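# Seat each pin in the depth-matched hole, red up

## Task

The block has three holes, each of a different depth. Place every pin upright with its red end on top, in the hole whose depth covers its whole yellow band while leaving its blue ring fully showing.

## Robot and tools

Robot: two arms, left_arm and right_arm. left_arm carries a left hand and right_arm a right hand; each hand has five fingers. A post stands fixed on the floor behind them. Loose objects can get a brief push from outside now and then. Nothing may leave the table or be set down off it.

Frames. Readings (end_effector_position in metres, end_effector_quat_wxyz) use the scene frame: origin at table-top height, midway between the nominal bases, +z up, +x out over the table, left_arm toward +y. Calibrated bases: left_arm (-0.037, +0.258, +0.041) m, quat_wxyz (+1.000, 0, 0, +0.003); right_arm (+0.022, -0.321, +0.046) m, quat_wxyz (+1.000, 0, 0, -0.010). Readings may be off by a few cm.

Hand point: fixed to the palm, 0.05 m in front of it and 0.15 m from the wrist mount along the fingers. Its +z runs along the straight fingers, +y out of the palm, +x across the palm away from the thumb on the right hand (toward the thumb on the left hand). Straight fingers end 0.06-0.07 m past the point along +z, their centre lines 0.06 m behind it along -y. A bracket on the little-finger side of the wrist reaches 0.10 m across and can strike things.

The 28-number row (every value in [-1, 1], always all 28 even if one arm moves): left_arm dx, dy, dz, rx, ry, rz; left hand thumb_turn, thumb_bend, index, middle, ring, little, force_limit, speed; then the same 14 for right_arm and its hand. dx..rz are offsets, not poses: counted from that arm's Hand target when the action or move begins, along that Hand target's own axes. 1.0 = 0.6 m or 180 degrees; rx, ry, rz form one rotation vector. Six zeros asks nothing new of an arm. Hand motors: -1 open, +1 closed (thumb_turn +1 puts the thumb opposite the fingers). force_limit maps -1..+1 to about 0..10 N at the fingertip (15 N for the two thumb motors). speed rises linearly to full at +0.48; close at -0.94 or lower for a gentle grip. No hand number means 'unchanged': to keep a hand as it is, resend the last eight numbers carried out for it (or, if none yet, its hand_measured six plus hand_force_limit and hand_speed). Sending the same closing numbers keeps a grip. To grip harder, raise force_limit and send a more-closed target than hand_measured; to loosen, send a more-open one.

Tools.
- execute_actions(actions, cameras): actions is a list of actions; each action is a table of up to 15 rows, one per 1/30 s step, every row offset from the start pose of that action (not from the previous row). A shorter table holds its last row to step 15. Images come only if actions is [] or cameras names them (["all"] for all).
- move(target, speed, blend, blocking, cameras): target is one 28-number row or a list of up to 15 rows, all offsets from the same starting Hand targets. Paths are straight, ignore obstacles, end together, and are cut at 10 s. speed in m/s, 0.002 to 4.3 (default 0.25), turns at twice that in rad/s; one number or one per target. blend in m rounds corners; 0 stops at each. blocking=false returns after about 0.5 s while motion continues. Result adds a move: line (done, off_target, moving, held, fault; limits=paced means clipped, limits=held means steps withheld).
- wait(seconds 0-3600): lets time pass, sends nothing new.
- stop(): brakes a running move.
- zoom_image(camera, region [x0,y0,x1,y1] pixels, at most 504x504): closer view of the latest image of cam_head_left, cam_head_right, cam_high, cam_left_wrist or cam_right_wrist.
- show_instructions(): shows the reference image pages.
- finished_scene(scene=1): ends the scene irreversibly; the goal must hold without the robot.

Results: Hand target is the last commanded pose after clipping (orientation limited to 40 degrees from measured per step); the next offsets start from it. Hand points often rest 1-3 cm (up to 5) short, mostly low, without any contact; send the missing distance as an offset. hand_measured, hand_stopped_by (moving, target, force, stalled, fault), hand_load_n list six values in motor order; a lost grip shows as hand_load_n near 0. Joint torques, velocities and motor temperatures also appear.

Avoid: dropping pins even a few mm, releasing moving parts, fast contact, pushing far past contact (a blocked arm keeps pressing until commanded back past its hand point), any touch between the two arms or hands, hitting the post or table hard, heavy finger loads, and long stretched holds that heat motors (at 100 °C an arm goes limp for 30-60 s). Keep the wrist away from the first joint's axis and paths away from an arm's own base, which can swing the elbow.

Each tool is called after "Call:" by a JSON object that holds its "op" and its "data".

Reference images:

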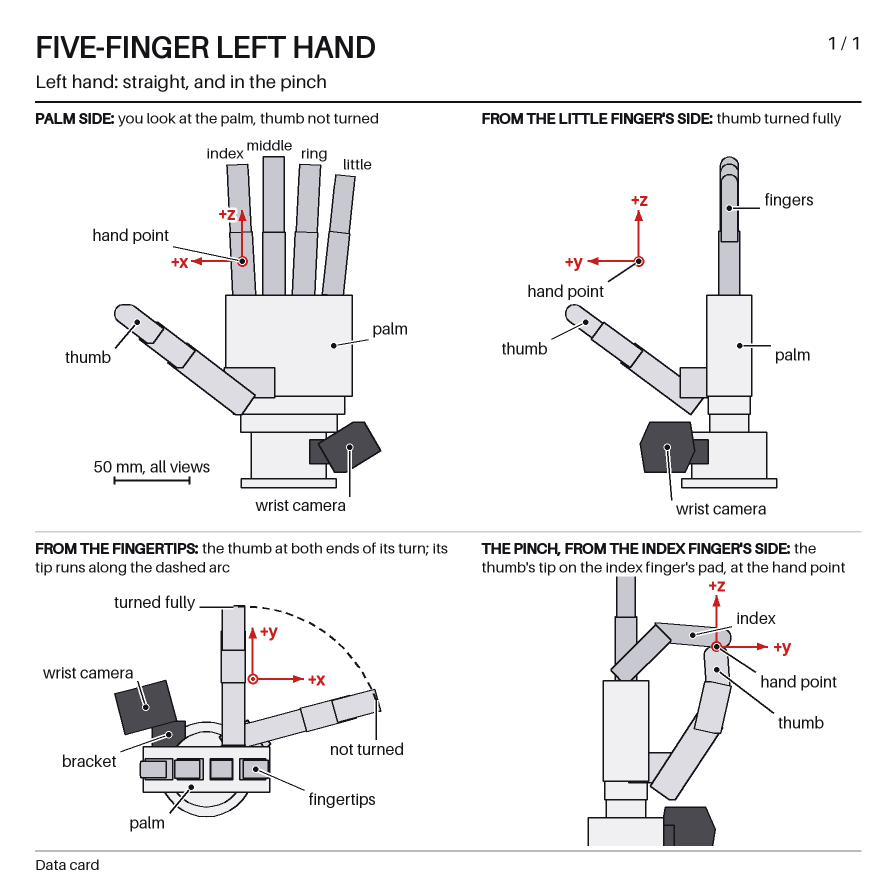

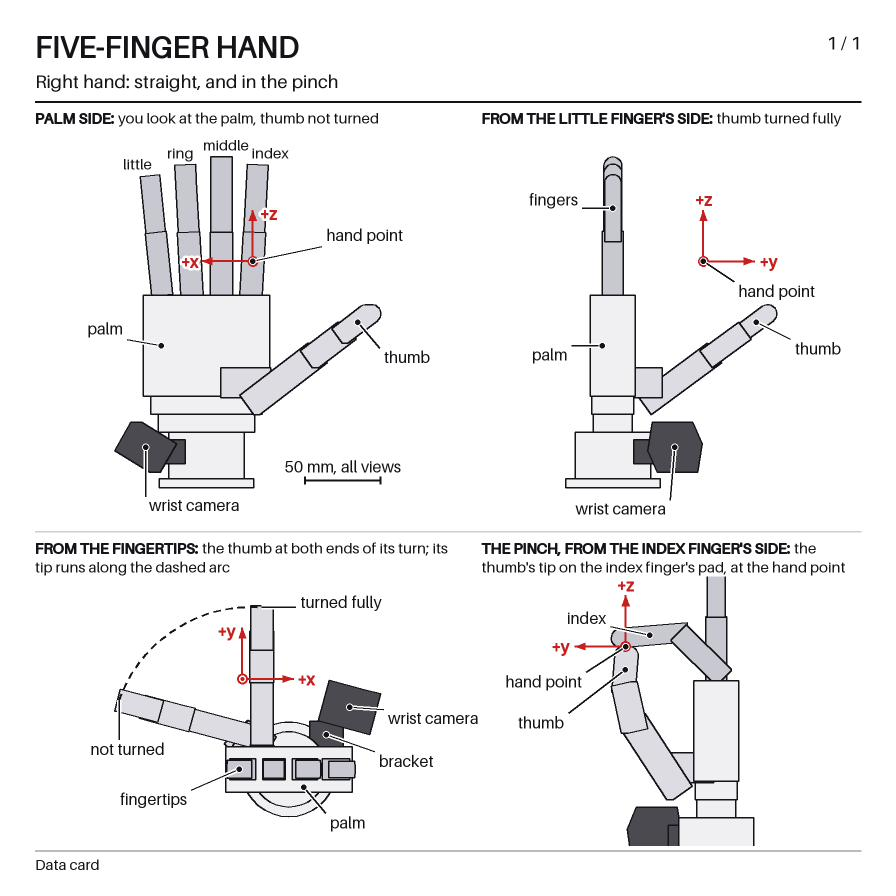

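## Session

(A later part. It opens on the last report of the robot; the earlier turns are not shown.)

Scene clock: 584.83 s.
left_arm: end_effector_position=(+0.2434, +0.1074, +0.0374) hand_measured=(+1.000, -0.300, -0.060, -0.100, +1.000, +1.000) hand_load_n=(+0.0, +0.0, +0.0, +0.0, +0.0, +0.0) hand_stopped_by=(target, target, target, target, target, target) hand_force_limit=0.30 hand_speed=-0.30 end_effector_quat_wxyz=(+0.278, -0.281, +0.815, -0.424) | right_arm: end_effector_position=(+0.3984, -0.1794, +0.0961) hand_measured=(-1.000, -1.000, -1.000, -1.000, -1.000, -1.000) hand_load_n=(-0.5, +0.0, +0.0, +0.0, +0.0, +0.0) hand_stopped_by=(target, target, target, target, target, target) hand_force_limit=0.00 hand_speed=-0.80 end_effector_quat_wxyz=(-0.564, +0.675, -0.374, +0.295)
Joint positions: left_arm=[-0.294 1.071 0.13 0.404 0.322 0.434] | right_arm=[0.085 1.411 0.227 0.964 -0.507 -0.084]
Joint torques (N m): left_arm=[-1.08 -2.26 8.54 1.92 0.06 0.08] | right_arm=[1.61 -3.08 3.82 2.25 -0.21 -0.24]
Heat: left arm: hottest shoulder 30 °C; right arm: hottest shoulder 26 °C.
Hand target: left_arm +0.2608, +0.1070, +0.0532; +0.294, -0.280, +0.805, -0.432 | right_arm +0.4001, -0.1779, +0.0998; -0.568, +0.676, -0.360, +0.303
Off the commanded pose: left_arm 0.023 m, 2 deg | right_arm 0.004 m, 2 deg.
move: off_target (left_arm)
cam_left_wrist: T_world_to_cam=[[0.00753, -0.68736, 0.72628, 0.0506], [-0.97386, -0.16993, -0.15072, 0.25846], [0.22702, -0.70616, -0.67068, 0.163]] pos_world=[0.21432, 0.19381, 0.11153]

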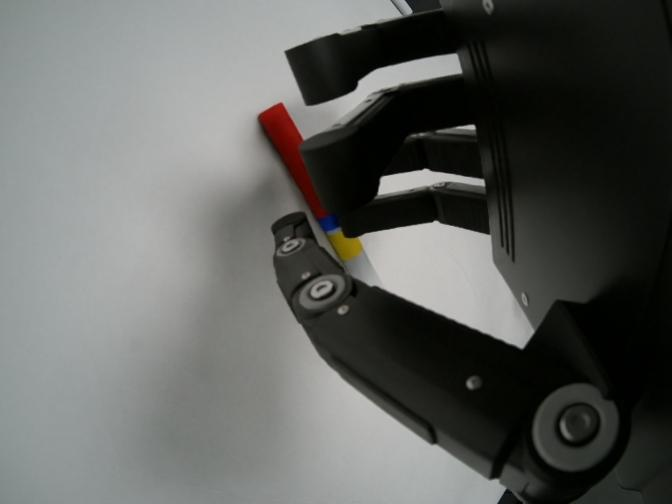

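Call:
{"op": "move", "data": {"target": [-0.0079,-0.01637,0.02115,0.0753,0.04639,0.02492,1,-0.24,-0.06,-0.1,1,1,0.3,-0.3,0,0,0,0,0,0,-1,-1,-1,-1,-1,-1,0,-0.8], "speed": 0.05, "cameras": ["cam_left_wrist"]}}

Call:
{"op": "zoom_image", "data": {"camera": "cam_left_wrist", "region": [160, 80, 440, 360]}}

Scene clock: 590.33 s.
left_arm: end_effector_position=(+0.2576, +0.0959, +0.0475) hand_measured=(+1.000, -0.240, -0.060, -0.100, +1.000, +1.000) hand_load_n=(+0.0, +0.0, +0.0, +0.0, +0.0, +0.0) hand_stopped_by=(target, target, target, target, target, target) hand_force_limit=0.30 hand_speed=-0.30 end_effector_quat_wxyz=(+0.260, -0.192, +0.785, -0.528) | right_arm: end_effector_position=(+0.3984, -0.1794, +0.0961) hand_measured=(-1.000, -1.000, -1.000, -1.000, -1.000, -1.000) hand_load_n=(-0.5, +0.0, +0.0, +0.0, +0.0, +0.0) hand_stopped_by=(target, target, target, target, target, target) hand_force_limit=0.00 hand_speed=-0.80 end_effector_quat_wxyz=(-0.564, +0.675, -0.374, +0.295)
Joint positions: left_arm=[-0.124 1.325 0.13 0.778 0.712 0.499] | right_arm=[0.085 1.411 0.227 0.964 -0.507 -0.084]
Joint torques (N m): left_arm=[-0.38 -2.49 6 3.36 0.26 0.23] | right_arm=[1.55 -3.08 3.78 2.26 -0.17 -0.25]
Heat: left arm: hottest shoulder 30 °C; right arm: hottest shoulder 26 °C.
Hand target: left_arm +0.2750, +0.0990, +0.0569; +0.282, -0.180, +0.778, -0.531 | right_arm +0.4001, -0.1779, +0.0998; -0.568, +0.676, -0.360, +0.303
Off the commanded pose: left_arm 0.020 m, 3 deg | right_arm 0.004 m, 2 deg.
move: off_target (left_arm)
cam_left_wrist: T_world_to_cam=[[-0.2115, -0.54595, 0.81069, 0.07414], [-0.96694, -0.00404, -0.25498, 0.25908], [0.14248, -0.83781, -0.52704, 0.18604]] pos_world=[0.23969, 0.19739, 0.10401]

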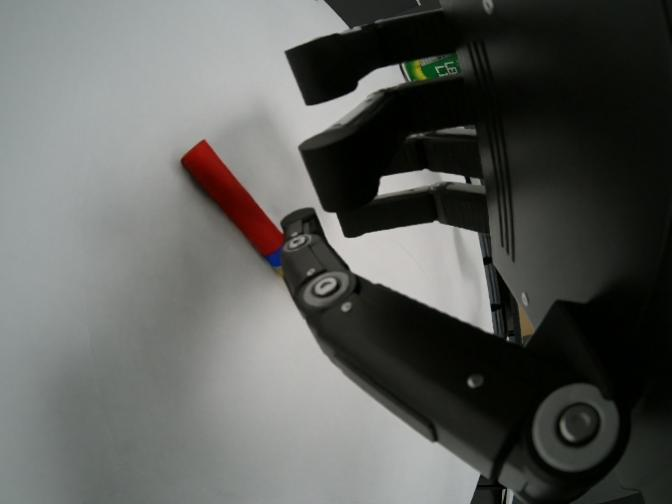

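Scaled by 1.800 from the camera's image (finer frame: 960x720).

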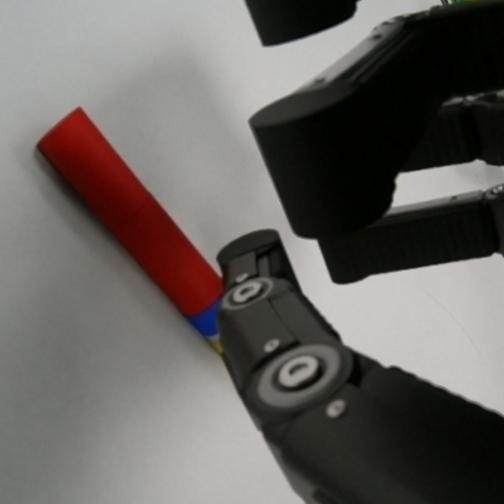

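Call:
{"op": "move", "data": {"target": [-0.00378,0.0311,0.00147,0,0,0,1,-0.24,-0.06,-0.1,1,1,0.3,-0.3,0,0,0,0,0,0,-1,-1,-1,-1,-1,-1,0,-0.8], "speed": 0.04, "cameras": ["cam_left_wrist"]}}

Call:
{"op": "zoom_image", "data": {"camera": "cam_left_wrist", "region": [160, 80, 440, 360]}}

Scene clock: 593.30 s.
left_arm: end_effector_position=(+0.2616, +0.1044, +0.0323) hand_measured=(+1.000, -0.240, -0.060, -0.100, +1.000, +1.000) hand_load_n=(+0.0, +0.0, +0.0, +0.0, +0.0, +0.5) hand_stopped_by=(target, target, target, target, target, target) hand_force_limit=0.30 hand_speed=-0.30 end_effector_quat_wxyz=(+0.261, -0.194, +0.784, -0.528) | right_arm: end_effector_position=(+0.3984, -0.1794, +0.0961) hand_measured=(-1.000, -1.000, -1.000, -1.000, -1.000, -1.000) hand_load_n=(+0.0, +0.0, +0.0, +0.0, +0.0, +0.0) hand_stopped_by=(target, target, target, target, target, target) hand_force_limit=0.00 hand_speed=-0.80 end_effector_quat_wxyz=(-0.564, +0.675, -0.374, +0.295)
Joint positions: left_arm=[-0.083 1.454 0.13 0.896 0.746 0.517] | right_arm=[0.085 1.411 0.227 0.964 -0.507 -0.084]
Joint torques (N m): left_arm=[-0.62 -3.43 4.83 3.29 0.26 0.18] | right_arm=[1.38 -3.31 3.81 2.24 -0.18 -0.24]
Heat: left arm: hottest shoulder 30 °C; right arm: hottest shoulder 26 °C.
Hand target: left_arm +0.2776, +0.1065, +0.0399; +0.282, -0.180, +0.778, -0.531 | right_arm +0.4001, -0.1779, +0.0998; -0.568, +0.676, -0.360, +0.303
Off the commanded pose: left_arm 0.018 m, 3 deg | right_arm 0.004 m, 2 deg.
move: off_target (left_arm)
cam_left_wrist: T_world_to_cam=[[-0.2098, -0.54585, 0.81119, 0.09147], [-0.96657, -0.00928, -0.25623, 0.25967], [0.14739, -0.83783, -0.52566, 0.18315]] pos_world=[0.24318, 0.20578, 0.08861]

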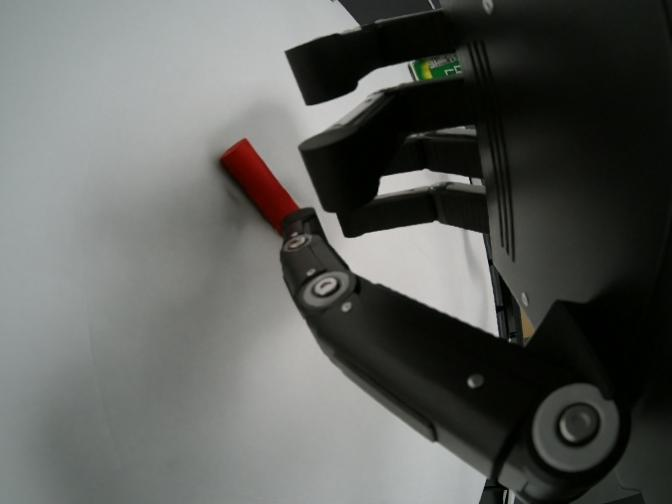

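Scaled by 1.800 from the camera's image (finer frame: 960x720).

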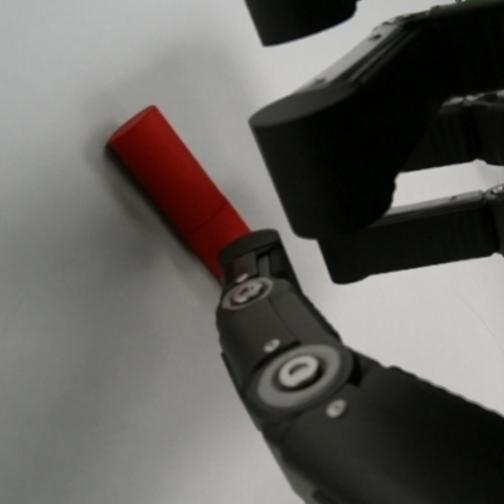

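Call:
{"op": "move", "data": {"target": [0.00415,0.01548,0.00459,0,0,0,1,-0.24,-0.06,-0.1,1,1,0.3,-0.3,0,0,0,0,0,0,-1,-1,-1,-1,-1,-1,0,-0.8], "speed": 0.03, "cameras": ["cam_left_wrist"]}}

Call:
{"op": "zoom_image", "data": {"camera": "cam_left_wrist", "region": [160, 80, 440, 360]}}

Scene clock: 595.23 s.
left_arm: end_effector_position=(+0.2629, +0.1044, +0.0236) hand_measured=(+1.000, -0.240, -0.060, -0.100, +1.000, +1.000) hand_load_n=(+0.0, +0.0, +0.0, +0.0, +0.0, +0.0) hand_stopped_by=(target, target, target, target, target, target) hand_force_limit=0.30 hand_speed=-0.30 end_effector_quat_wxyz=(+0.263, -0.193, +0.784, -0.529) | right_arm: end_effector_position=(+0.3984, -0.1794, +0.0961) hand_measured=(-1.000, -1.000, -1.000, -1.000, -1.000, -1.000) hand_load_n=(+0.0, +0.0, +0.0, +0.0, +0.0, +0.5) hand_stopped_by=(target, target, target, target, target, target) hand_force_limit=0.00 hand_speed=-0.80 end_effector_quat_wxyz=(-0.564, +0.675, -0.374, +0.295)
Joint positions: left_arm=[-0.083 1.532 0.13 0.977 0.746 0.519] | right_arm=[0.085 1.411 0.227 0.964 -0.507 -0.084]
Joint torques (N m): left_arm=[-0.56 -3.43 4.03 3.26 0.32 0.18] | right_arm=[1.67 -3.19 3.79 2.21 -0.19 -0.23]
Heat: left arm: hottest shoulder 30 °C; right arm: hottest shoulder 26 °C.
Hand target: left_arm +0.2776, +0.1066, +0.0299; +0.282, -0.180, +0.778, -0.531 | right_arm +0.4001, -0.1779, +0.0998; -0.568, +0.676, -0.360, +0.303
Off the commanded pose: left_arm 0.016 m, 3 deg | right_arm 0.004 m, 2 deg.
move: off_target (left_arm)
cam_left_wrist: T_world_to_cam=[[-0.21352, -0.54633, 0.80989, 0.09985], [-0.96548, -0.00858, -0.26033, 0.25833], [0.14917, -0.83752, -0.52564, 0.17793]] pos_world=[0.24419, 0.20579, 0.07991]

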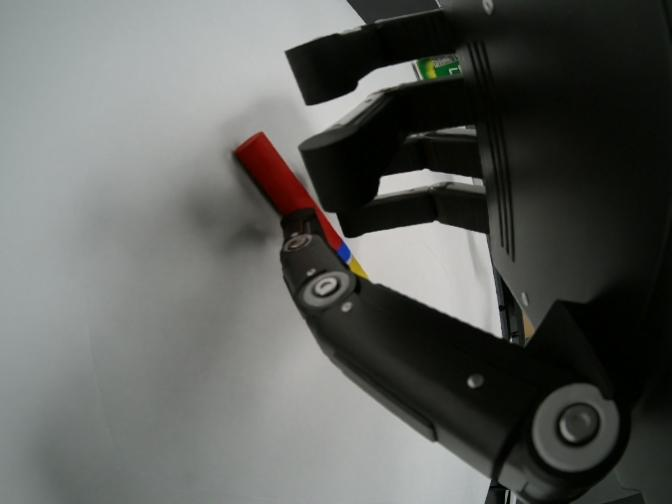

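Scaled by 1.800 from the camera's image (finer frame: 960x720).

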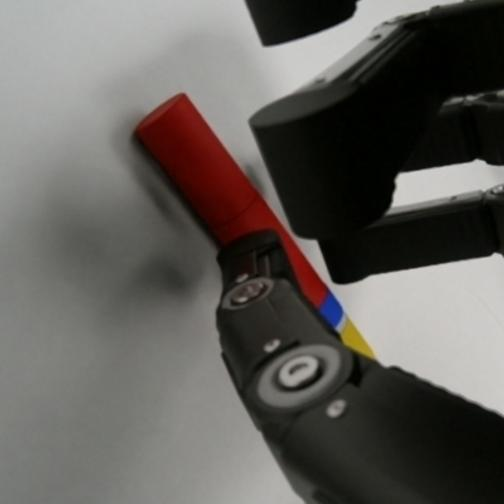

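Call:
{"op": "move", "data": {"target": [0.00249,0.00929,0.00276,0,0,0,1,-0.24,-0.06,-0.1,1,1,0.3,-0.3,0,0,0,0,0,0,-1,-1,-1,-1,-1,-1,0,-0.8], "speed": 0.02, "cameras": ["cam_left_wrist"]}}

Call:
{"op": "zoom_image", "data": {"camera": "cam_left_wrist", "region": [160, 80, 440, 360]}}

Scene clock: 596.77 s.
left_arm: end_effector_position=(+0.2627, +0.1044, +0.0176) hand_measured=(+1.000, -0.240, -0.060, -0.100, +1.000, +1.000) hand_load_n=(+0.0, +0.0, +0.0, +0.0, +0.0, +0.0) hand_stopped_by=(target, target, target, target, target, target) hand_force_limit=0.30 hand_speed=-0.30 end_effector_quat_wxyz=(+0.262, -0.193, +0.784, -0.528) | right_arm: end_effector_position=(+0.3984, -0.1794, +0.0961) hand_measured=(-1.000, -1.000, -1.000, -1.000, -1.000, -1.000) hand_load_n=(+0.0, +0.0, +0.0, +0.0, +0.0, +0.0) hand_stopped_by=(target, target, target, target, target, target) hand_force_limit=0.00 hand_speed=-0.80 end_effector_quat_wxyz=(-0.564, +0.675, -0.374, +0.295)
Joint positions: left_arm=[-0.083 1.582 0.13 1.025 0.746 0.519] | right_arm=[0.085 1.411 0.227 0.964 -0.507 -0.084]
Joint torques (N m): left_arm=[-0.44 -3.9 3.63 3.33 0.27 0.22] | right_arm=[1.61 -3.08 3.81 2.26 -0.2 -0.24]
Heat: left arm: hottest shoulder 30 °C; right arm: hottest shoulder 26 °C.
Hand target: left_arm +0.2776, +0.1066, +0.0239; +0.282, -0.180, +0.778, -0.531 | right_arm +0.4001, -0.1779, +0.0998; -0.568, +0.676, -0.360, +0.303
Off the commanded pose: left_arm 0.016 m, 3 deg | right_arm 0.004 m, 2 deg.
move: off_target (left_arm)
cam_left_wrist: T_world_to_cam=[[-0.21226, -0.54639, 0.81019, 0.10429], [-0.96588, -0.00858, -0.25883, 0.25668], [0.14837, -0.83749, -0.52592, 0.17505]] pos_world=[0.24409, 0.20579, 0.07401]

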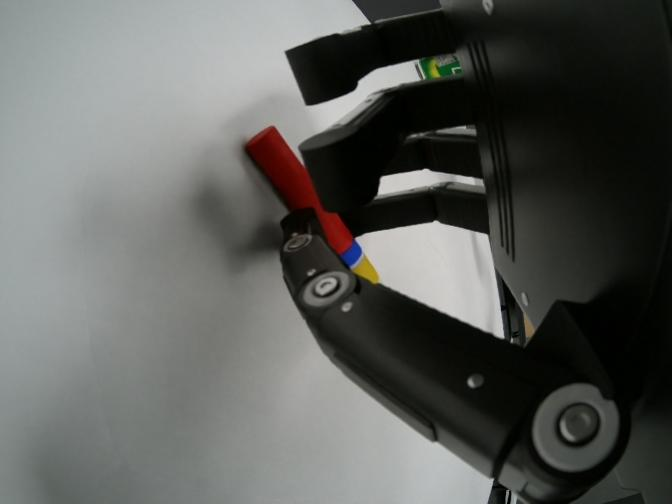

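Scaled by 1.800 from the camera's image (finer frame: 960x720).

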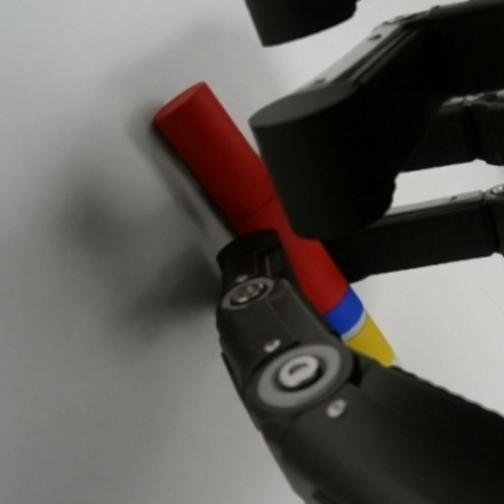

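Call:
{"op": "move", "data": {"target": [0.00062,0.00232,0.00069,0,0,0,1,-0.24,-0.06,-0.1,1,1,0.3,-0.3,0,0,0,0,0,0,-1,-1,-1,-1,-1,-1,0,-0.8], "speed": 0.02}}

Scene clock: 597.93 s.
left_arm: end_effector_position=(+0.2629, +0.1042, +0.0169) hand_measured=(+1.000, -0.240, -0.060, -0.100, +1.000, +1.000) hand_load_n=(+0.0, +0.0, +0.0, +0.0, +0.0, +0.0) hand_stopped_by=(target, target, target, target, target, target) hand_force_limit=0.30 hand_speed=-0.30 end_effector_quat_wxyz=(+0.263, -0.192, +0.784, -0.529) | right_arm: end_effector_position=(+0.3984, -0.1794, +0.0961) hand_measured=(-1.000, -1.000, -1.000, -1.000, -1.000, -1.000) hand_load_n=(+0.0, +0.0, +0.0, +0.0, +0.0, +0.0) hand_stopped_by=(target, target, target, target, target, target) hand_force_limit=0.00 hand_speed=-0.80 end_effector_quat_wxyz=(-0.564, +0.675, -0.374, +0.295)
Joint positions: left_arm=[-0.083 1.592 0.13 1.039 0.747 0.519] | right_arm=[0.085 1.411 0.227 0.964 -0.507 -0.084]
Joint torques (N m): left_arm=[-0.85 -3.6 3.66 3.25 0.24 0.23] | right_arm=[1.61 -3.19 3.86 2.22 -0.2 -0.24]
Heat: left arm: hottest shoulder 30 °C; right arm: hottest shoulder 26 °C.
Hand target: left_arm +0.2776, +0.1066, +0.0224; +0.282, -0.180, +0.778, -0.531 | right_arm +0.4001, -0.1779, +0.0998; -0.568, +0.676, -0.360, +0.303
Off the commanded pose: left_arm 0.016 m, 3 deg | right_arm 0.004 m, 2 deg.
move: off_target (left_arm)

Call:
{"op": "execute_actions", "data": {"actions": [[[0,0,0,0,0,0,1,-0.24,0.06,0.02,1,1,-0.4,-0.9,0,0,0,0,0,0,-1,-1,-1,-1,-1,-1,0,-0.8]],[[0,0,0,0,0,0,1,-0.24,0.22,0.2,1,1,-0.4,-0.95,0,0,0,0,0,0,-1,-1,-1,-1,-1,-1,0,-0.8]],[[0,0,0,0,0,0,1,-0.24,0.22,0.2,1,1,-0.4,-0.95,0,0,0,0,0,0,-1,-1,-1,-1,-1,-1,0,-0.8]]], "cameras": ["cam_left_wrist"]}}

Call:
{"op": "zoom_image", "data": {"camera": "cam_left_wrist", "region": [160, 80, 440, 360]}}

Scene clock: 600.73 s.
left_arm: end_effector_position=(+0.2635, +0.1027, +0.0178) hand_measured=(+1.000, -0.242, +0.144, +0.104, +1.000, +1.000) hand_load_n=(-0.5, +4.0, +3.5, +3.5, +0.0, +0.0) hand_stopped_by=(target, target, force, force, target, target) hand_force_limit=-0.40 hand_speed=-0.95 end_effector_quat_wxyz=(+0.264, -0.189, +0.783, -0.530) | right_arm: end_effector_position=(+0.3984, -0.1794, +0.0961) hand_measured=(-1.000, -1.000, -1.000, -1.000, -1.000, -1.000) hand_load_n=(-0.5, +0.0, +0.0, +0.0, +0.0, -0.5) hand_stopped_by=(target, target, target, target, target, target) hand_force_limit=0.00 hand_speed=-0.80 end_effector_quat_wxyz=(-0.564, +0.675, -0.374, +0.295)
Joint positions: left_arm=[-0.087 1.592 0.131 1.042 0.747 0.519] | right_arm=[0.085 1.411 0.227 0.964 -0.507 -0.084]
Joint torques (N m): left_arm=[-0.56 -3.66 3.51 3.15 0.22 0.2] | right_arm=[1.55 -3.19 3.82 2.25 -0.19 -0.24]
Heat: left arm: hottest shoulder 30 °C; right arm: hottest shoulder 26 °C.
Hand target: left_arm +0.2776, +0.1066, +0.0224; +0.282, -0.180, +0.778, -0.531 | right_arm +0.4001, -0.1779, +0.0998; -0.568, +0.676, -0.360, +0.303
Off the commanded pose: left_arm 0.015 m, 2 deg | right_arm 0.004 m, 2 deg.
Step readings (end_effector_position of left_arm | right_arm):
0: (+0.2629, +0.1042, +0.0169) | (+0.3984, -0.1794, +0.0961)
1: (+0.2629, +0.1042, +0.0169) | (+0.3984, -0.1794, +0.0961)
2: (+0.2629, +0.1042, +0.0169) | (+0.3984, -0.1794, +0.0961)
4: (+0.2629, +0.1042, +0.0169) | (+0.3984, -0.1794, +0.0961)
8: (+0.2629, +0.1037, +0.0172) | (+0.3984, -0.1794, +0.0961)
15: (+0.2629, +0.1032, +0.0174) | (+0.3984, -0.1794, +0.0961)
16: (+0.2635, +0.1027, +0.0178) | (+0.3984, -0.1794, +0.0961)
17: (+0.2635, +0.1027, +0.0178) | (+0.3984, -0.1794, +0.0961)
19: (+0.2635, +0.1027, +0.0178) | (+0.3984, -0.1794, +0.0961)
23: (+0.2635, +0.1027, +0.0178) | (+0.3984, -0.1794, +0.0961)
30: (+0.2635, +0.1027, +0.0178) | (+0.3984, -0.1794, +0.0961)
31: (+0.2635, +0.1027, +0.0178) | (+0.3984, -0.1794, +0.0961)
32: (+0.2635, +0.1027, +0.0178) | (+0.3984, -0.1794, +0.0961)
34: (+0.2635, +0.1027, +0.0178) | (+0.3984, -0.1794, +0.0961)
38: (+0.2635, +0.1027, +0.0178) | (+0.3984, -0.1794, +0.0961)
45: (+0.2635, +0.1027, +0.0178) | (+0.3984, -0.1794, +0.0961)
cam_left_wrist: T_world_to_cam=[[-0.2217, -0.54412, 0.80918, 0.10569], [-0.96392, -0.00309, -0.26617, 0.25657], [0.14733, -0.839, -0.52381, 0.174]] pos_world=[0.24511, 0.20429, 0.0739]

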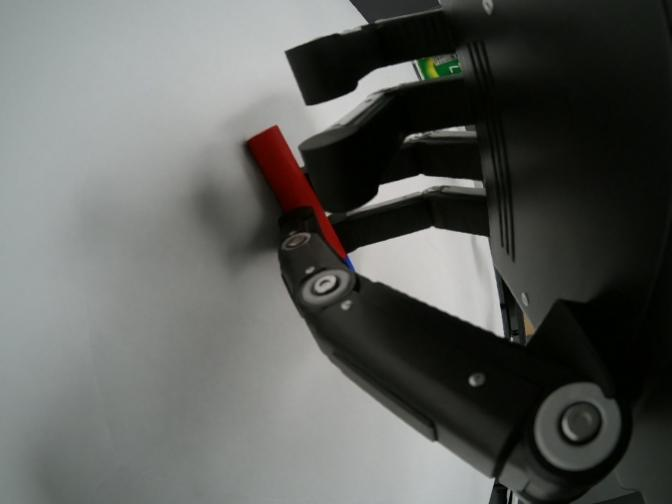

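Scaled by 1.800 from the camera's image (finer frame: 960x720).

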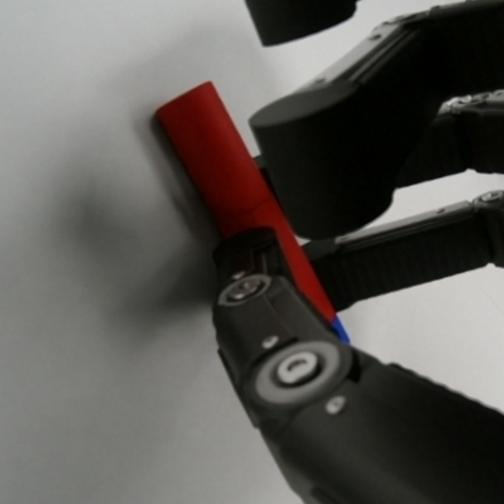

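Call:
{"op": "execute_actions", "data": {"actions": [[[0,0,0,0,0,0,1,-0.24,0.28,0.25,1,1,0.5,-0.96,0,0,0,0,0,0,-1,-1,-1,-1,-1,-1,0,-0.8]],[[0,0,0,0,0,0,1,-0.24,0.28,0.25,1,1,0.5,-0.96,0,0,0,0,0,0,-1,-1,-1,-1,-1,-1,0,-0.8]]], "cameras": ["cam_left_wrist"]}}

Call:
{"op": "zoom_image", "data": {"camera": "cam_left_wrist", "region": [160, 80, 440, 360]}}

Scene clock: 602.50 s.
left_arm: end_effector_position=(+0.2635, +0.1025, +0.0181) hand_measured=(+1.000, -0.242, +0.164, +0.116, +1.000, +1.000) hand_load_n=(-0.5, +8.5, +7.5, +7.0, +0.0, +0.0) hand_stopped_by=(target, target, force, force, target, target) hand_force_limit=0.50 hand_speed=-0.96 end_effector_quat_wxyz=(+0.264, -0.188, +0.783, -0.531) | right_arm: end_effector_position=(+0.3984, -0.1794, +0.0961) hand_measured=(-1.000, -1.000, -1.000, -1.000, -1.000, -1.000) hand_load_n=(+0.0, +0.0, +0.0, +0.0, +0.0, +0.0) hand_stopped_by=(target, target, target, target, target, target) hand_force_limit=0.00 hand_speed=-0.80 end_effector_quat_wxyz=(-0.564, +0.675, -0.374, +0.295)
Joint positions: left_arm=[-0.087 1.592 0.131 1.043 0.749 0.519] | right_arm=[0.085 1.411 0.227 0.964 -0.507 -0.084]
Joint torques (N m): left_arm=[-0.56 -3.6 3.56 2.86 0.21 0.18] | right_arm=[1.73 -3.14 3.78 2.24 -0.19 -0.22]
Heat: left arm: hottest shoulder 30 °C; right arm: hottest shoulder 26 °C.
Hand target: left_arm +0.2776, +0.1066, +0.0224; +0.282, -0.180, +0.778, -0.531 | right_arm +0.4001, -0.1779, +0.0998; -0.568, +0.676, -0.360, +0.303
Off the commanded pose: left_arm 0.015 m, 2 deg | right_arm 0.004 m, 2 deg.
Step readings (end_effector_position of left_arm | right_arm):
0: (+0.2635, +0.1027, +0.0178) | (+0.3984, -0.1794, +0.0961)
1: (+0.2635, +0.1027, +0.0178) | (+0.3984, -0.1794, +0.0961)
2: (+0.2635, +0.1027, +0.0178) | (+0.3984, -0.1794, +0.0961)
4: (+0.2635, +0.1027, +0.0178) | (+0.3984, -0.1794, +0.0961)
8: (+0.2635, +0.1025, +0.0181) | (+0.3984, -0.1794, +0.0961)
15: (+0.2635, +0.1025, +0.0181) | (+0.3984, -0.1794, +0.0961)
16: (+0.2635, +0.1025, +0.0181) | (+0.3984, -0.1794, +0.0961)
17: (+0.2635, +0.1025, +0.0181) | (+0.3984, -0.1794, +0.0961)
19: (+0.2635, +0.1025, +0.0181) | (+0.3984, -0.1794, +0.0961)
23: (+0.2635, +0.1025, +0.0181) | (+0.3984, -0.1794, +0.0961)
30: (+0.2635, +0.1025, +0.0181) | (+0.3984, -0.1794, +0.0961)
cam_left_wrist: T_world_to_cam=[[-0.22362, -0.54317, 0.8093, 0.10571], [-0.96354, -0.00198, -0.26756, 0.2565], [0.14693, -0.83962, -0.52292, 0.17408]] pos_world=[0.24521, 0.20409, 0.0741]

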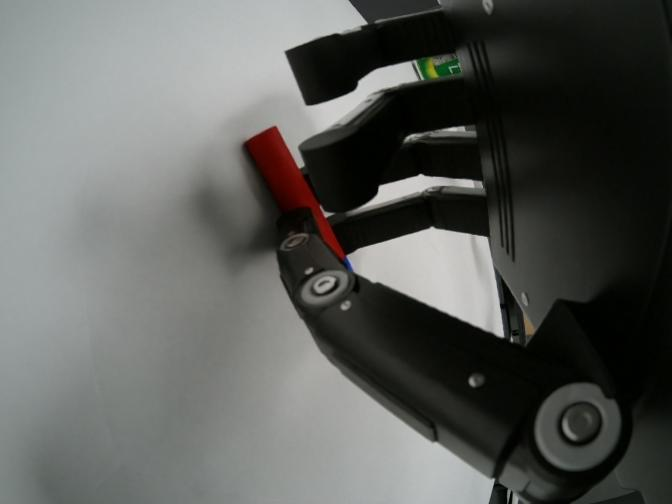

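Scaled by 1.800 from the camera's image (finer frame: 960x720).

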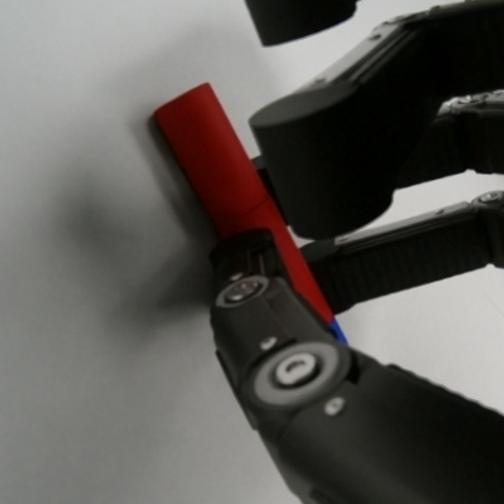

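Call:
{"op": "move", "data": {"target": [-0.00166,-0.00619,-0.00184,0,0,0,1,-0.24,0.28,0.25,1,1,0.5,-0.96,0,0,0,0,0,0,-1,-1,-1,-1,-1,-1,0,-0.8], "speed": 0.01}}

Scene clock: 607.90 s.
left_arm: end_effector_position=(+0.2638, +0.1024, +0.0186) hand_measured=(+1.000, -0.242, +0.164, +0.116, +1.000, +1.000) hand_load_n=(-0.5, +9.0, +7.5, +7.0, +0.0, +0.0) hand_stopped_by=(target, target, force, force, target, target) hand_force_limit=0.50 hand_speed=-0.96 end_effector_quat_wxyz=(+0.264, -0.188, +0.783, -0.531) | right_arm: end_effector_position=(+0.3984, -0.1794, +0.0961) hand_measured=(-1.000, -1.000, -1.000, -1.000, -1.000, -1.000) hand_load_n=(+0.0, +0.0, +0.0, +0.0, +0.0, +0.0) hand_stopped_by=(target, target, target, target, target, target) hand_force_limit=0.00 hand_speed=-0.80 end_effector_quat_wxyz=(-0.564, +0.675, -0.374, +0.295)
Joint positions: left_arm=[-0.087 1.591 0.131 1.043 0.749 0.519] | right_arm=[0.085 1.411 0.227 0.964 -0.507 -0.084]
Joint torques (N m): left_arm=[-0.67 -6.42 3.54 1.94 0.2 0.18] | right_arm=[1.73 -3.14 3.81 2.24 -0.2 -0.24]
Heat: left arm: hottest shoulder 30 °C; right arm: hottest shoulder 26 °C.
Hand target: left_arm +0.2776, +0.1066, +0.0264; +0.282, -0.180, +0.778, -0.531 | right_arm +0.4001, -0.1779, +0.0998; -0.568, +0.676, -0.360, +0.303
Off the commanded pose: left_arm 0.016 m, 2 deg | right_arm 0.004 m, 2 deg.
move: off_target (left_arm)

Call:
{"op": "move", "data": {"target": [-0.00166,-0.00619,-0.00184,0,0,0,1,-0.24,0.28,0.25,1,1,0.5,-0.96,0,0,0,0,0,0,-1,-1,-1,-1,-1,-1,0,-0.8], "speed": 0.01}}

Scene clock: 609.23 s.
left_arm: end_effector_position=(+0.2645, +0.1033, +0.0228) hand_measured=(+1.000, -0.240, +0.164, +0.118, +1.000, +1.000) hand_load_n=(+0.0, +0.0, +0.0, +0.0, +0.0, +0.0) hand_stopped_by=(target, target, force, force, target, target) hand_force_limit=0.50 hand_speed=-0.96 end_effector_quat_wxyz=(+0.266, -0.188, +0.782, -0.531) | right_arm: end_effector_position=(+0.3984, -0.1794, +0.0961) hand_measured=(-1.000, -1.000, -1.000, -1.000, -1.000, -1.000) hand_load_n=(+0.0, +0.0, +0.0, +0.0, +0.0, +0.0) hand_stopped_by=(target, target, target, target, target, target) hand_force_limit=0.00 hand_speed=-0.80 end_effector_quat_wxyz=(-0.564, +0.675, -0.374, +0.295)
Joint positions: left_arm=[-0.084 1.557 0.131 1.011 0.749 0.519] | right_arm=[0.085 1.411 0.227 0.964 -0.507 -0.084]
Joint torques (N m): left_arm=[-0.56 -5.6 3.89 1.89 0.18 0.19] | right_arm=[1.49 -3.19 3.78 2.21 -0.18 -0.24]
Heat: left arm: hottest shoulder 30 °C; right arm: hottest shoulder 26 °C.
Hand target: left_arm +0.2776, +0.1066, +0.0304; +0.282, -0.180, +0.778, -0.531 | right_arm +0.4001, -0.1779, +0.0998; -0.568, +0.676, -0.360, +0.303
Off the commanded pose: left_arm 0.016 m, 2 deg | right_arm 0.004 m, 2 deg.
move: off_target (left_arm)

Call:
{"op": "execute_actions", "data": {"actions": [[[0,0,0,0,0,0.0111,1,-0.24,-0.06,-0.1,1,1,0.5,-0.6,0,0,0,0,0,0,-1,-1,-1,-1,-1,-1,0,-0.8]],[[0,0,0,0,0,0,1,-0.24,-0.06,-0.1,1,1,0.5,-0.6,0,0,0,0,0,0,-1,-1,-1,-1,-1,-1,0,-0.8]]], "cameras": ["cam_left_wrist"]}}

Call:
{"op": "zoom_image", "data": {"camera": "cam_left_wrist", "region": [160, 80, 440, 360]}}

Scene clock: 616.77 s.
left_arm: end_effector_position=(+0.2668, +0.1052, +0.0231) hand_measured=(+1.000, -0.240, -0.060, -0.100, +1.000, +1.000) hand_load_n=(+0.0, +0.0, +0.0, +0.0, +0.0, +0.0) hand_stopped_by=(target, target, target, target, target, target) hand_force_limit=0.50 hand_speed=-0.60 end_effector_quat_wxyz=(+0.275, -0.178, +0.784, -0.526) | right_arm: end_effector_position=(+0.3984, -0.1794, +0.0961) hand_measured=(-1.000, -1.000, -1.000, -1.000, -1.000, -1.000) hand_load_n=(-0.5, +0.0, +0.0, +0.0, +0.0, +0.0) hand_stopped_by=(target, target, target, target, target, target) hand_force_limit=0.00 hand_speed=-0.80 end_effector_quat_wxyz=(-0.564, +0.675, -0.374, +0.295)
Joint positions: left_arm=[-0.084 1.554 0.131 1.011 0.744 0.546] | right_arm=[0.085 1.411 0.227 0.964 -0.507 -0.084]
Joint torques (N m): left_arm=[-0.91 -5.83 3.49 2.09 0.06 0.28] | right_arm=[1.61 -3.43 3.74 2.26 -0.19 -0.23]
Heat: left arm: hottest shoulder 30 °C; right arm: hottest shoulder 26 °C.
Hand target: left_arm +0.2776, +0.1066, +0.0304; +0.291, -0.166, +0.781, -0.526 | right_arm +0.4001, -0.1779, +0.0998; -0.568, +0.676, -0.360, +0.303
Off the commanded pose: left_arm 0.013 m, 2 deg | right_arm 0.004 m, 2 deg.
Step readings (end_effector_position of left_arm | right_arm):
0: (+0.2645, +0.1033, +0.0228) | (+0.3984, -0.1794, +0.0961)
1: (+0.2645, +0.1033, +0.0228) | (+0.3984, -0.1794, +0.0961)
2: (+0.2646, +0.1035, +0.0228) | (+0.3984, -0.1794, +0.0961)
4: (+0.2655, +0.1042, +0.0230) | (+0.3984, -0.1794, +0.0961)
8: (+0.2665, +0.1049, +0.0232) | (+0.3984, -0.1794, +0.0961)
15: (+0.2668, +0.1051, +0.0231) | (+0.3984, -0.1794, +0.0961)
16: (+0.2668, +0.1051, +0.0231) | (+0.3984, -0.1794, +0.0961)
17: (+0.2668, +0.1051, +0.0231) | (+0.3984, -0.1794, +0.0961)
19: (+0.2668, +0.1051, +0.0231) | (+0.3984, -0.1794, +0.0961)
23: (+0.2668, +0.1051, +0.0231) | (+0.3984, -0.1794, +0.0961)
30: (+0.2668, +0.1052, +0.0231) | (+0.3984, -0.1794, +0.0961)
cam_left_wrist: T_world_to_cam=[[-0.24528, -0.5577, 0.79297, 0.11163], [-0.95613, 0.00406, -0.2929, 0.25894], [0.16013, -0.83003, -0.53423, 0.17423]] pos_world=[0.24706, 0.20582, 0.0804]

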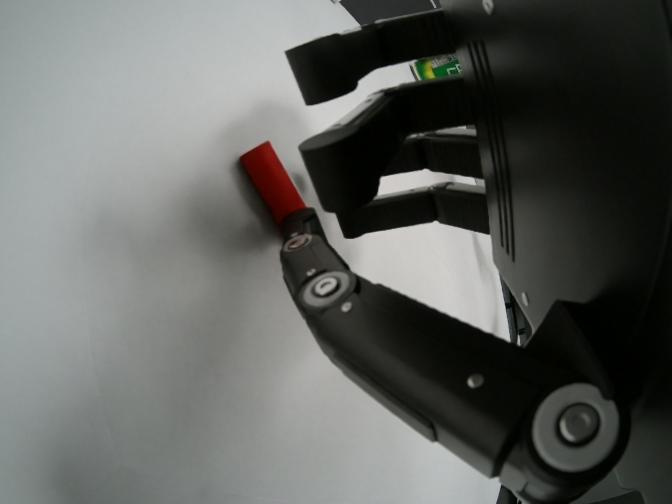

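Scaled by 1.800 from the camera's image (finer frame: 960x720).

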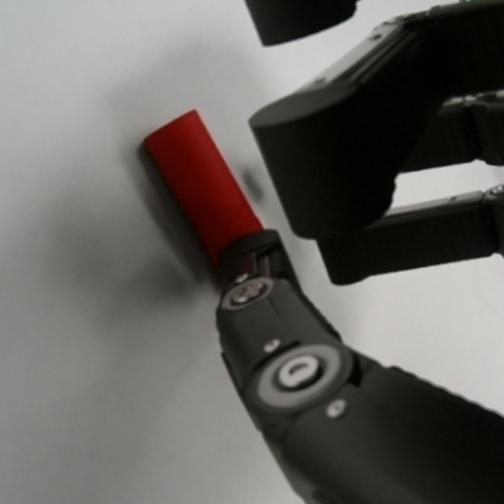

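Call:
{"op": "wait", "data": {"seconds": 0.1, "cameras": ["cam_left_wrist","cam_right_wrist","cam_head_left"]}}

Call:
{"op": "zoom_image", "data": {"camera": "cam_left_wrist", "region": [160, 80, 440, 360]}}

Call:
{"op": "zoom_image", "data": {"camera": "cam_right_wrist", "region": [220, 300, 424, 504]}}

Scene clock: 619.17 s.
left_arm: end_effector_position=(+0.2668, +0.1052, +0.0231) hand_measured=(+1.000, -0.240, -0.060, -0.100, +1.000, +1.000) hand_load_n=(+0.0, +0.0, +0.0, +0.0, +0.0, +0.0) hand_stopped_by=(target, target, target, target, target, target) hand_force_limit=0.50 hand_speed=-0.60 end_effector_quat_wxyz=(+0.275, -0.178, +0.784, -0.526) | right_arm: end_effector_position=(+0.3984, -0.1794, +0.0961) hand_measured=(-1.000, -1.000, -1.000, -1.000, -1.000, -1.000) hand_load_n=(-0.5, +0.0, +0.0, +0.0, +0.0, +0.0) hand_stopped_by=(target, target, target, target, target, target) hand_force_limit=0.00 hand_speed=-0.80 end_effector_quat_wxyz=(-0.564, +0.675, -0.374, +0.295)
Joint positions: left_arm=[-0.084 1.554 0.131 1.011 0.744 0.546] | right_arm=[0.085 1.411 0.227 0.964 -0.507 -0.084]
Joint torques (N m): left_arm=[-1.61 -5.83 3.47 1.98 0.04 0.2] | right_arm=[1.49 -3.08 3.79 2.25 -0.19 -0.24]
Heat: left arm: hottest shoulder 30 °C; right arm: hottest shoulder 26 °C.
Hand target: left_arm +0.2776, +0.1066, +0.0304; +0.291, -0.166, +0.781, -0.526 | right_arm +0.4001, -0.1779, +0.0998; -0.568, +0.676, -0.360, +0.303
Off the commanded pose: left_arm 0.013 m, 2 deg | right_arm 0.004 m, 2 deg.
wait: 0.10 s; at rest from the start
cam_left_wrist: T_world_to_cam=[[-0.24528, -0.5577, 0.79297, 0.11163], [-0.95613, 0.00406, -0.2929, 0.25894], [0.16013, -0.83003, -0.53423, 0.17423]] pos_world=[0.24706, 0.20582, 0.0804]
cam_right_wrist: T_world_to_cam=[[0.02684, -0.28561, -0.95797, 0.03487], [-0.89416, 0.42161, -0.15075, 0.44858], [0.44695, 0.86062, -0.24406, 0.1185]] pos_world=[0.3472, -0.28115, 0.12995]
Images, in order (width x height): cam_head_left 896x504, cam_left_wrist 672x504, cam_right_wrist 672x504.

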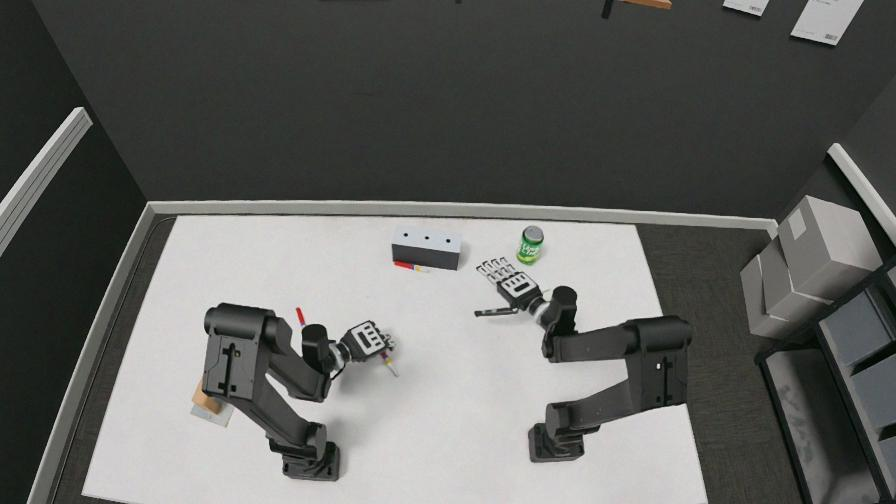

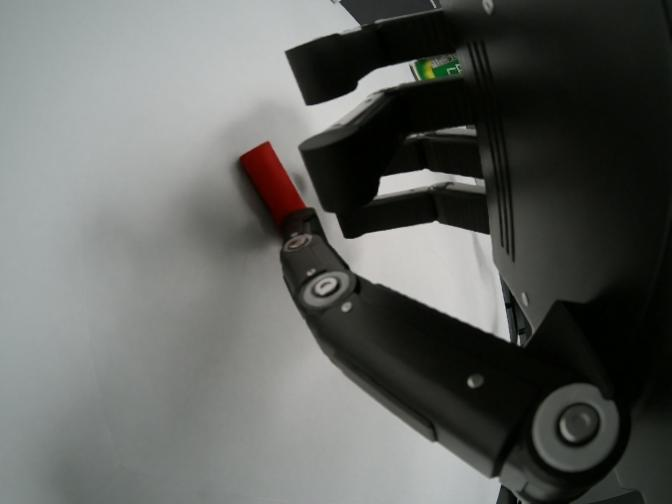

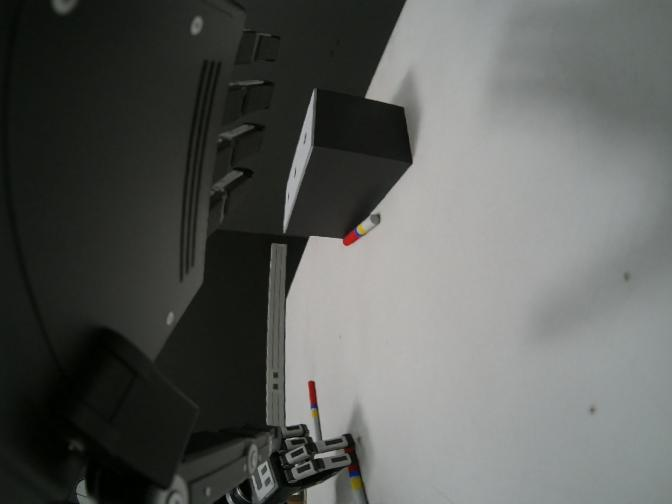

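Scaled by 1.800 from the camera's image (finer frame: 960x720).

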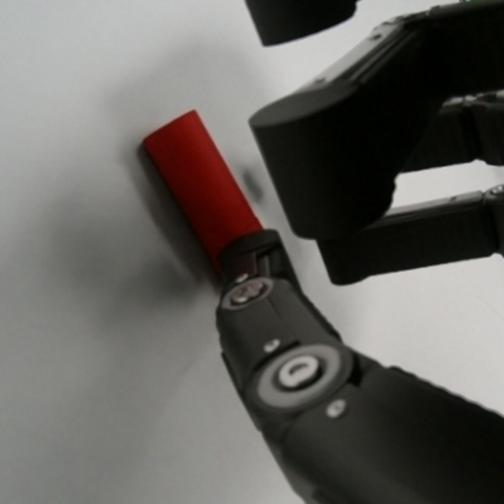

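Scaled by 2.471 from the camera's image (finer frame: 960x720).

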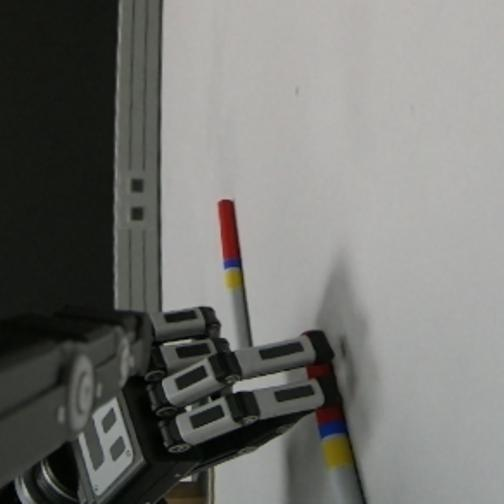

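Call:
{"op": "zoom_image", "data": {"camera": "cam_head_left", "region": [340, 310, 430, 390]}}

Call:
{"op": "zoom_image", "data": {"camera": "cam_right_wrist", "region": [320, 420, 404, 504]}}

Scaled by 5.600 from the camera's image (finer frame: 1280x720).

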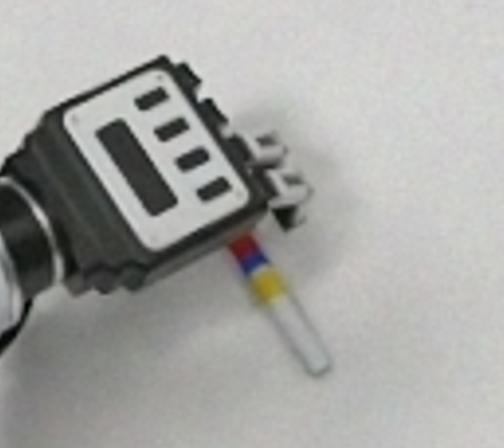

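Scaled by 6.000 from the camera's image (finer frame: 960x720).

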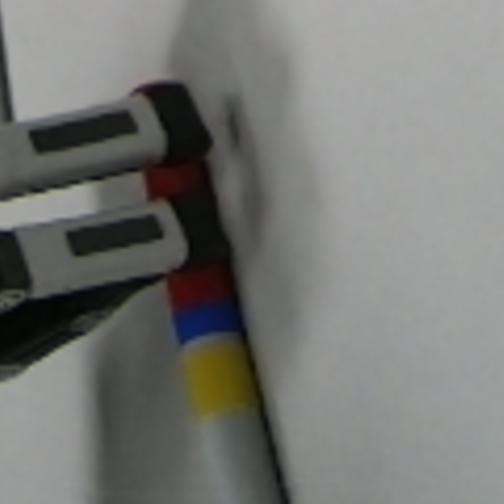

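Call:
{"op": "move", "data": {"target": [[-0.0070,-0.0230,-0.0069,0,0,0,1,-0.24,-0.06,-0.1,1,1,0.5,-0.6,0,0,0,0,0,0,-1,-1,-1,-1,-1,-1,0,-0.8],[0.0061,-0.0230,-0.0203,0.0154,0.0505,0.0151,1,-0.24,-0.06,-0.1,1,1,0.5,-0.6,0,0,0,0,0,0,-1,-1,-1,-1,-1,-1,0,-0.8]], "speed": 0.06, "cameras": ["cam_left_wrist"]}}

Call:
{"op": "zoom_image", "data": {"camera": "cam_left_wrist", "region": [160, 80, 440, 360]}}

Scene clock: 628.10 s.
left_arm: end_effector_position=(+0.2481, +0.1032, +0.0345) hand_measured=(+1.000, -0.240, -0.060, -0.100, +1.000, +1.000) hand_load_n=(+0.0, +0.0, +0.0, +0.0, +0.0, +0.0) hand_stopped_by=(target, target, target, target, target, target) hand_force_limit=0.50 hand_speed=-0.60 end_effector_quat_wxyz=(+0.222, -0.111, +0.797, -0.550) | right_arm: end_effector_position=(+0.3984, -0.1794, +0.0961) hand_measured=(-1.000, -1.000, -1.000, -1.000, -1.000, -1.000) hand_load_n=(+0.0, +0.0, +0.0, +0.0, +0.0, +0.0) hand_stopped_by=(target, target, target, target, target, target) hand_force_limit=0.00 hand_speed=-0.80 end_effector_quat_wxyz=(-0.564, +0.675, -0.374, +0.295)
Joint positions: left_arm=[-0.018 1.416 0.17 0.698 0.965 0.71] | right_arm=[0.085 1.411 0.227 0.964 -0.507 -0.084]
Joint torques (N m): left_arm=[-0.62 -4.89 5.71 1.73 0.43 0.21] | right_arm=[1.73 -3.19 3.79 2.26 -0.18 -0.24]
Heat: left arm: hottest shoulder 30 °C; right arm: hottest shoulder 26 °C.
Hand target: left_arm +0.2665, +0.1079, +0.0455; +0.245, -0.098, +0.793, -0.549 | right_arm +0.4001, -0.1779, +0.0998; -0.568, +0.676, -0.360, +0.303
Off the commanded pose: left_arm 0.022 m, 3 deg | right_arm 0.004 m, 2 deg.
move: off_target (left_arm)
cam_left_wrist: T_world_to_cam=[[-0.33087, -0.50164, 0.7993, 0.11202], [-0.94367, 0.17322, -0.28192, 0.22346], [0.00297, -0.84756, -0.53069, 0.22242]] pos_world=[0.24728, 0.206, 0.0915]

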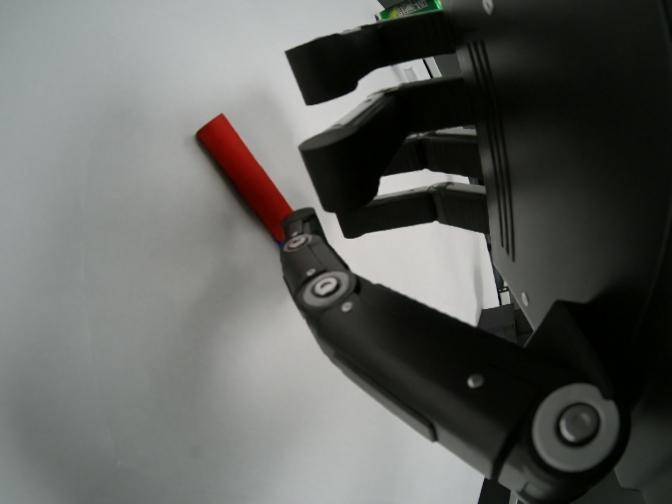

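Scaled by 1.800 from the camera's image (finer frame: 960x720).

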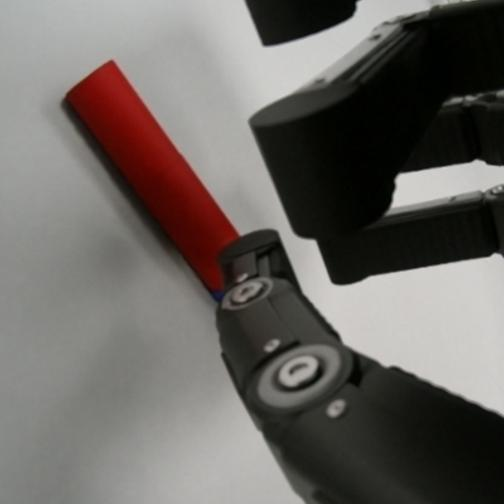

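Call:
{"op": "move", "data": {"target": [-0.0092,0.0196,0.0075,0,0,0,1,-0.24,-0.06,-0.1,1,1,0.5,-0.6,0,0,0,0,0,0,-1,-1,-1,-1,-1,-1,0,-0.8], "speed": 0.04, "cameras": ["cam_left_wrist"]}}

Call:
{"op": "zoom_image", "data": {"camera": "cam_left_wrist", "region": [160, 80, 440, 360]}}

Scene clock: 631.20 s.
left_arm: end_effector_position=(+0.2567, +0.1080, +0.0276) hand_measured=(+1.000, -0.240, -0.060, -0.100, +1.000, +1.000) hand_load_n=(+0.0, +0.0, +0.0, +0.0, +0.5, +0.0) hand_stopped_by=(target, target, target, target, target, target) hand_force_limit=0.50 hand_speed=-0.60 end_effector_quat_wxyz=(+0.222, -0.114, +0.798, -0.549) | right_arm: end_effector_position=(+0.3984, -0.1794, +0.0961) hand_measured=(-1.000, -1.000, -1.000, -1.000, -1.000, -1.000) hand_load_n=(+0.0, +0.0, +0.0, +0.0, +0.0, +0.0) hand_stopped_by=(target, target, target, target, target, target) hand_force_limit=0.00 hand_speed=-0.80 end_effector_quat_wxyz=(-0.564, +0.675, -0.374, +0.295)
Joint positions: left_arm=[0.002 1.474 0.191 0.718 0.977 0.726] | right_arm=[0.085 1.411 0.227 0.964 -0.507 -0.084]
Joint torques (N m): left_arm=[-0.67 -4.01 5.39 2.99 0.42 0.22] | right_arm=[1.61 -3.25 3.79 2.26 -0.18 -0.24]
Heat: left arm: hottest shoulder 30 °C; right arm: hottest shoulder 26 °C.
Hand target: left_arm +0.2748, +0.1110, +0.0350; +0.245, -0.098, +0.793, -0.549 | right_arm +0.4001, -0.1779, +0.0998; -0.568, +0.676, -0.360, +0.303
Off the commanded pose: left_arm 0.020 m, 3 deg | right_arm 0.004 m, 2 deg.
move: off_target (left_arm)
cam_left_wrist: T_world_to_cam=[[-0.32503, -0.50395, 0.80024, 0.1215], [-0.94569, 0.16873, -0.27785, 0.22976], [0.005, -0.84709, -0.53143, 0.22222]] pos_world=[0.25566, 0.2107, 0.08471]

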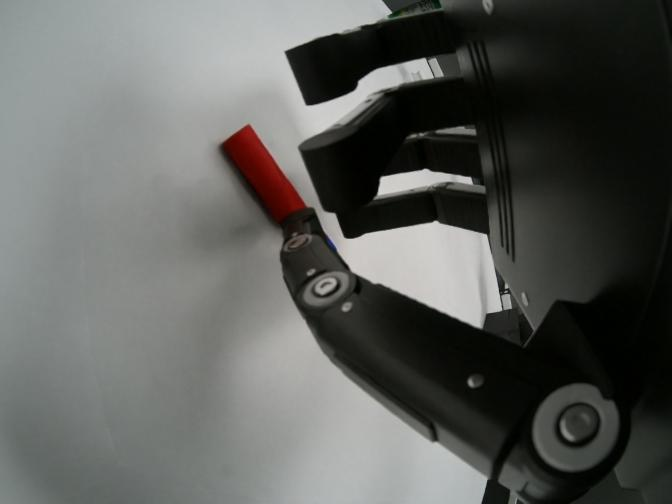

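Scaled by 1.800 from the camera's image (finer frame: 960x720).

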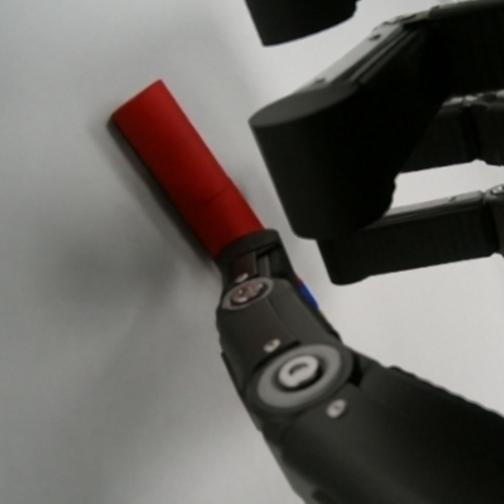

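Call:
{"op": "move", "data": {"target": [0.0042,0.0138,0.0042,0,0,0,1,-0.24,-0.06,-0.1,1,1,0.5,-0.6,0,0,0,0,0,0,-1,-1,-1,-1,-1,-1,0,-0.8], "speed": 0.03}}

Scene clock: 634.20 s.
left_arm: end_effector_position=(+0.2580, +0.1081, +0.0199) hand_measured=(+1.000, -0.240, -0.060, -0.100, +1.000, +1.000) hand_load_n=(+0.0, +0.0, +0.0, +0.0, +0.0, +0.0) hand_stopped_by=(target, target, target, target, target, target) hand_force_limit=0.50 hand_speed=-0.60 end_effector_quat_wxyz=(+0.223, -0.113, +0.798, -0.549) | right_arm: end_effector_position=(+0.3984, -0.1794, +0.0961) hand_measured=(-1.000, -1.000, -1.000, -1.000, -1.000, -1.000) hand_load_n=(+0.0, +0.0, +0.0, +0.0, +0.0, +0.0) hand_stopped_by=(target, target, target, target, target, target) hand_force_limit=0.00 hand_speed=-0.80 end_effector_quat_wxyz=(-0.564, +0.675, -0.374, +0.295)
Joint positions: left_arm=[0.002 1.532 0.191 0.78 0.977 0.727] | right_arm=[0.085 1.411 0.227 0.964 -0.507 -0.084]
Joint torques (N m): left_arm=[-0.79 -3.66 4.77 3 0.39 0.21] | right_arm=[1.67 -2.78 3.82 2.29 -0.2 -0.23]
Heat: left arm: hottest shoulder 30 °C; right arm: hottest shoulder 26 °C.
Hand target: left_arm +0.2748, +0.1110, +0.0259; +0.245, -0.098, +0.793, -0.549 | right_arm +0.4001, -0.1779, +0.0998; -0.568, +0.676, -0.360, +0.303
Off the commanded pose: left_arm 0.018 m, 3 deg | right_arm 0.004 m, 2 deg.
move: off_target (left_arm)


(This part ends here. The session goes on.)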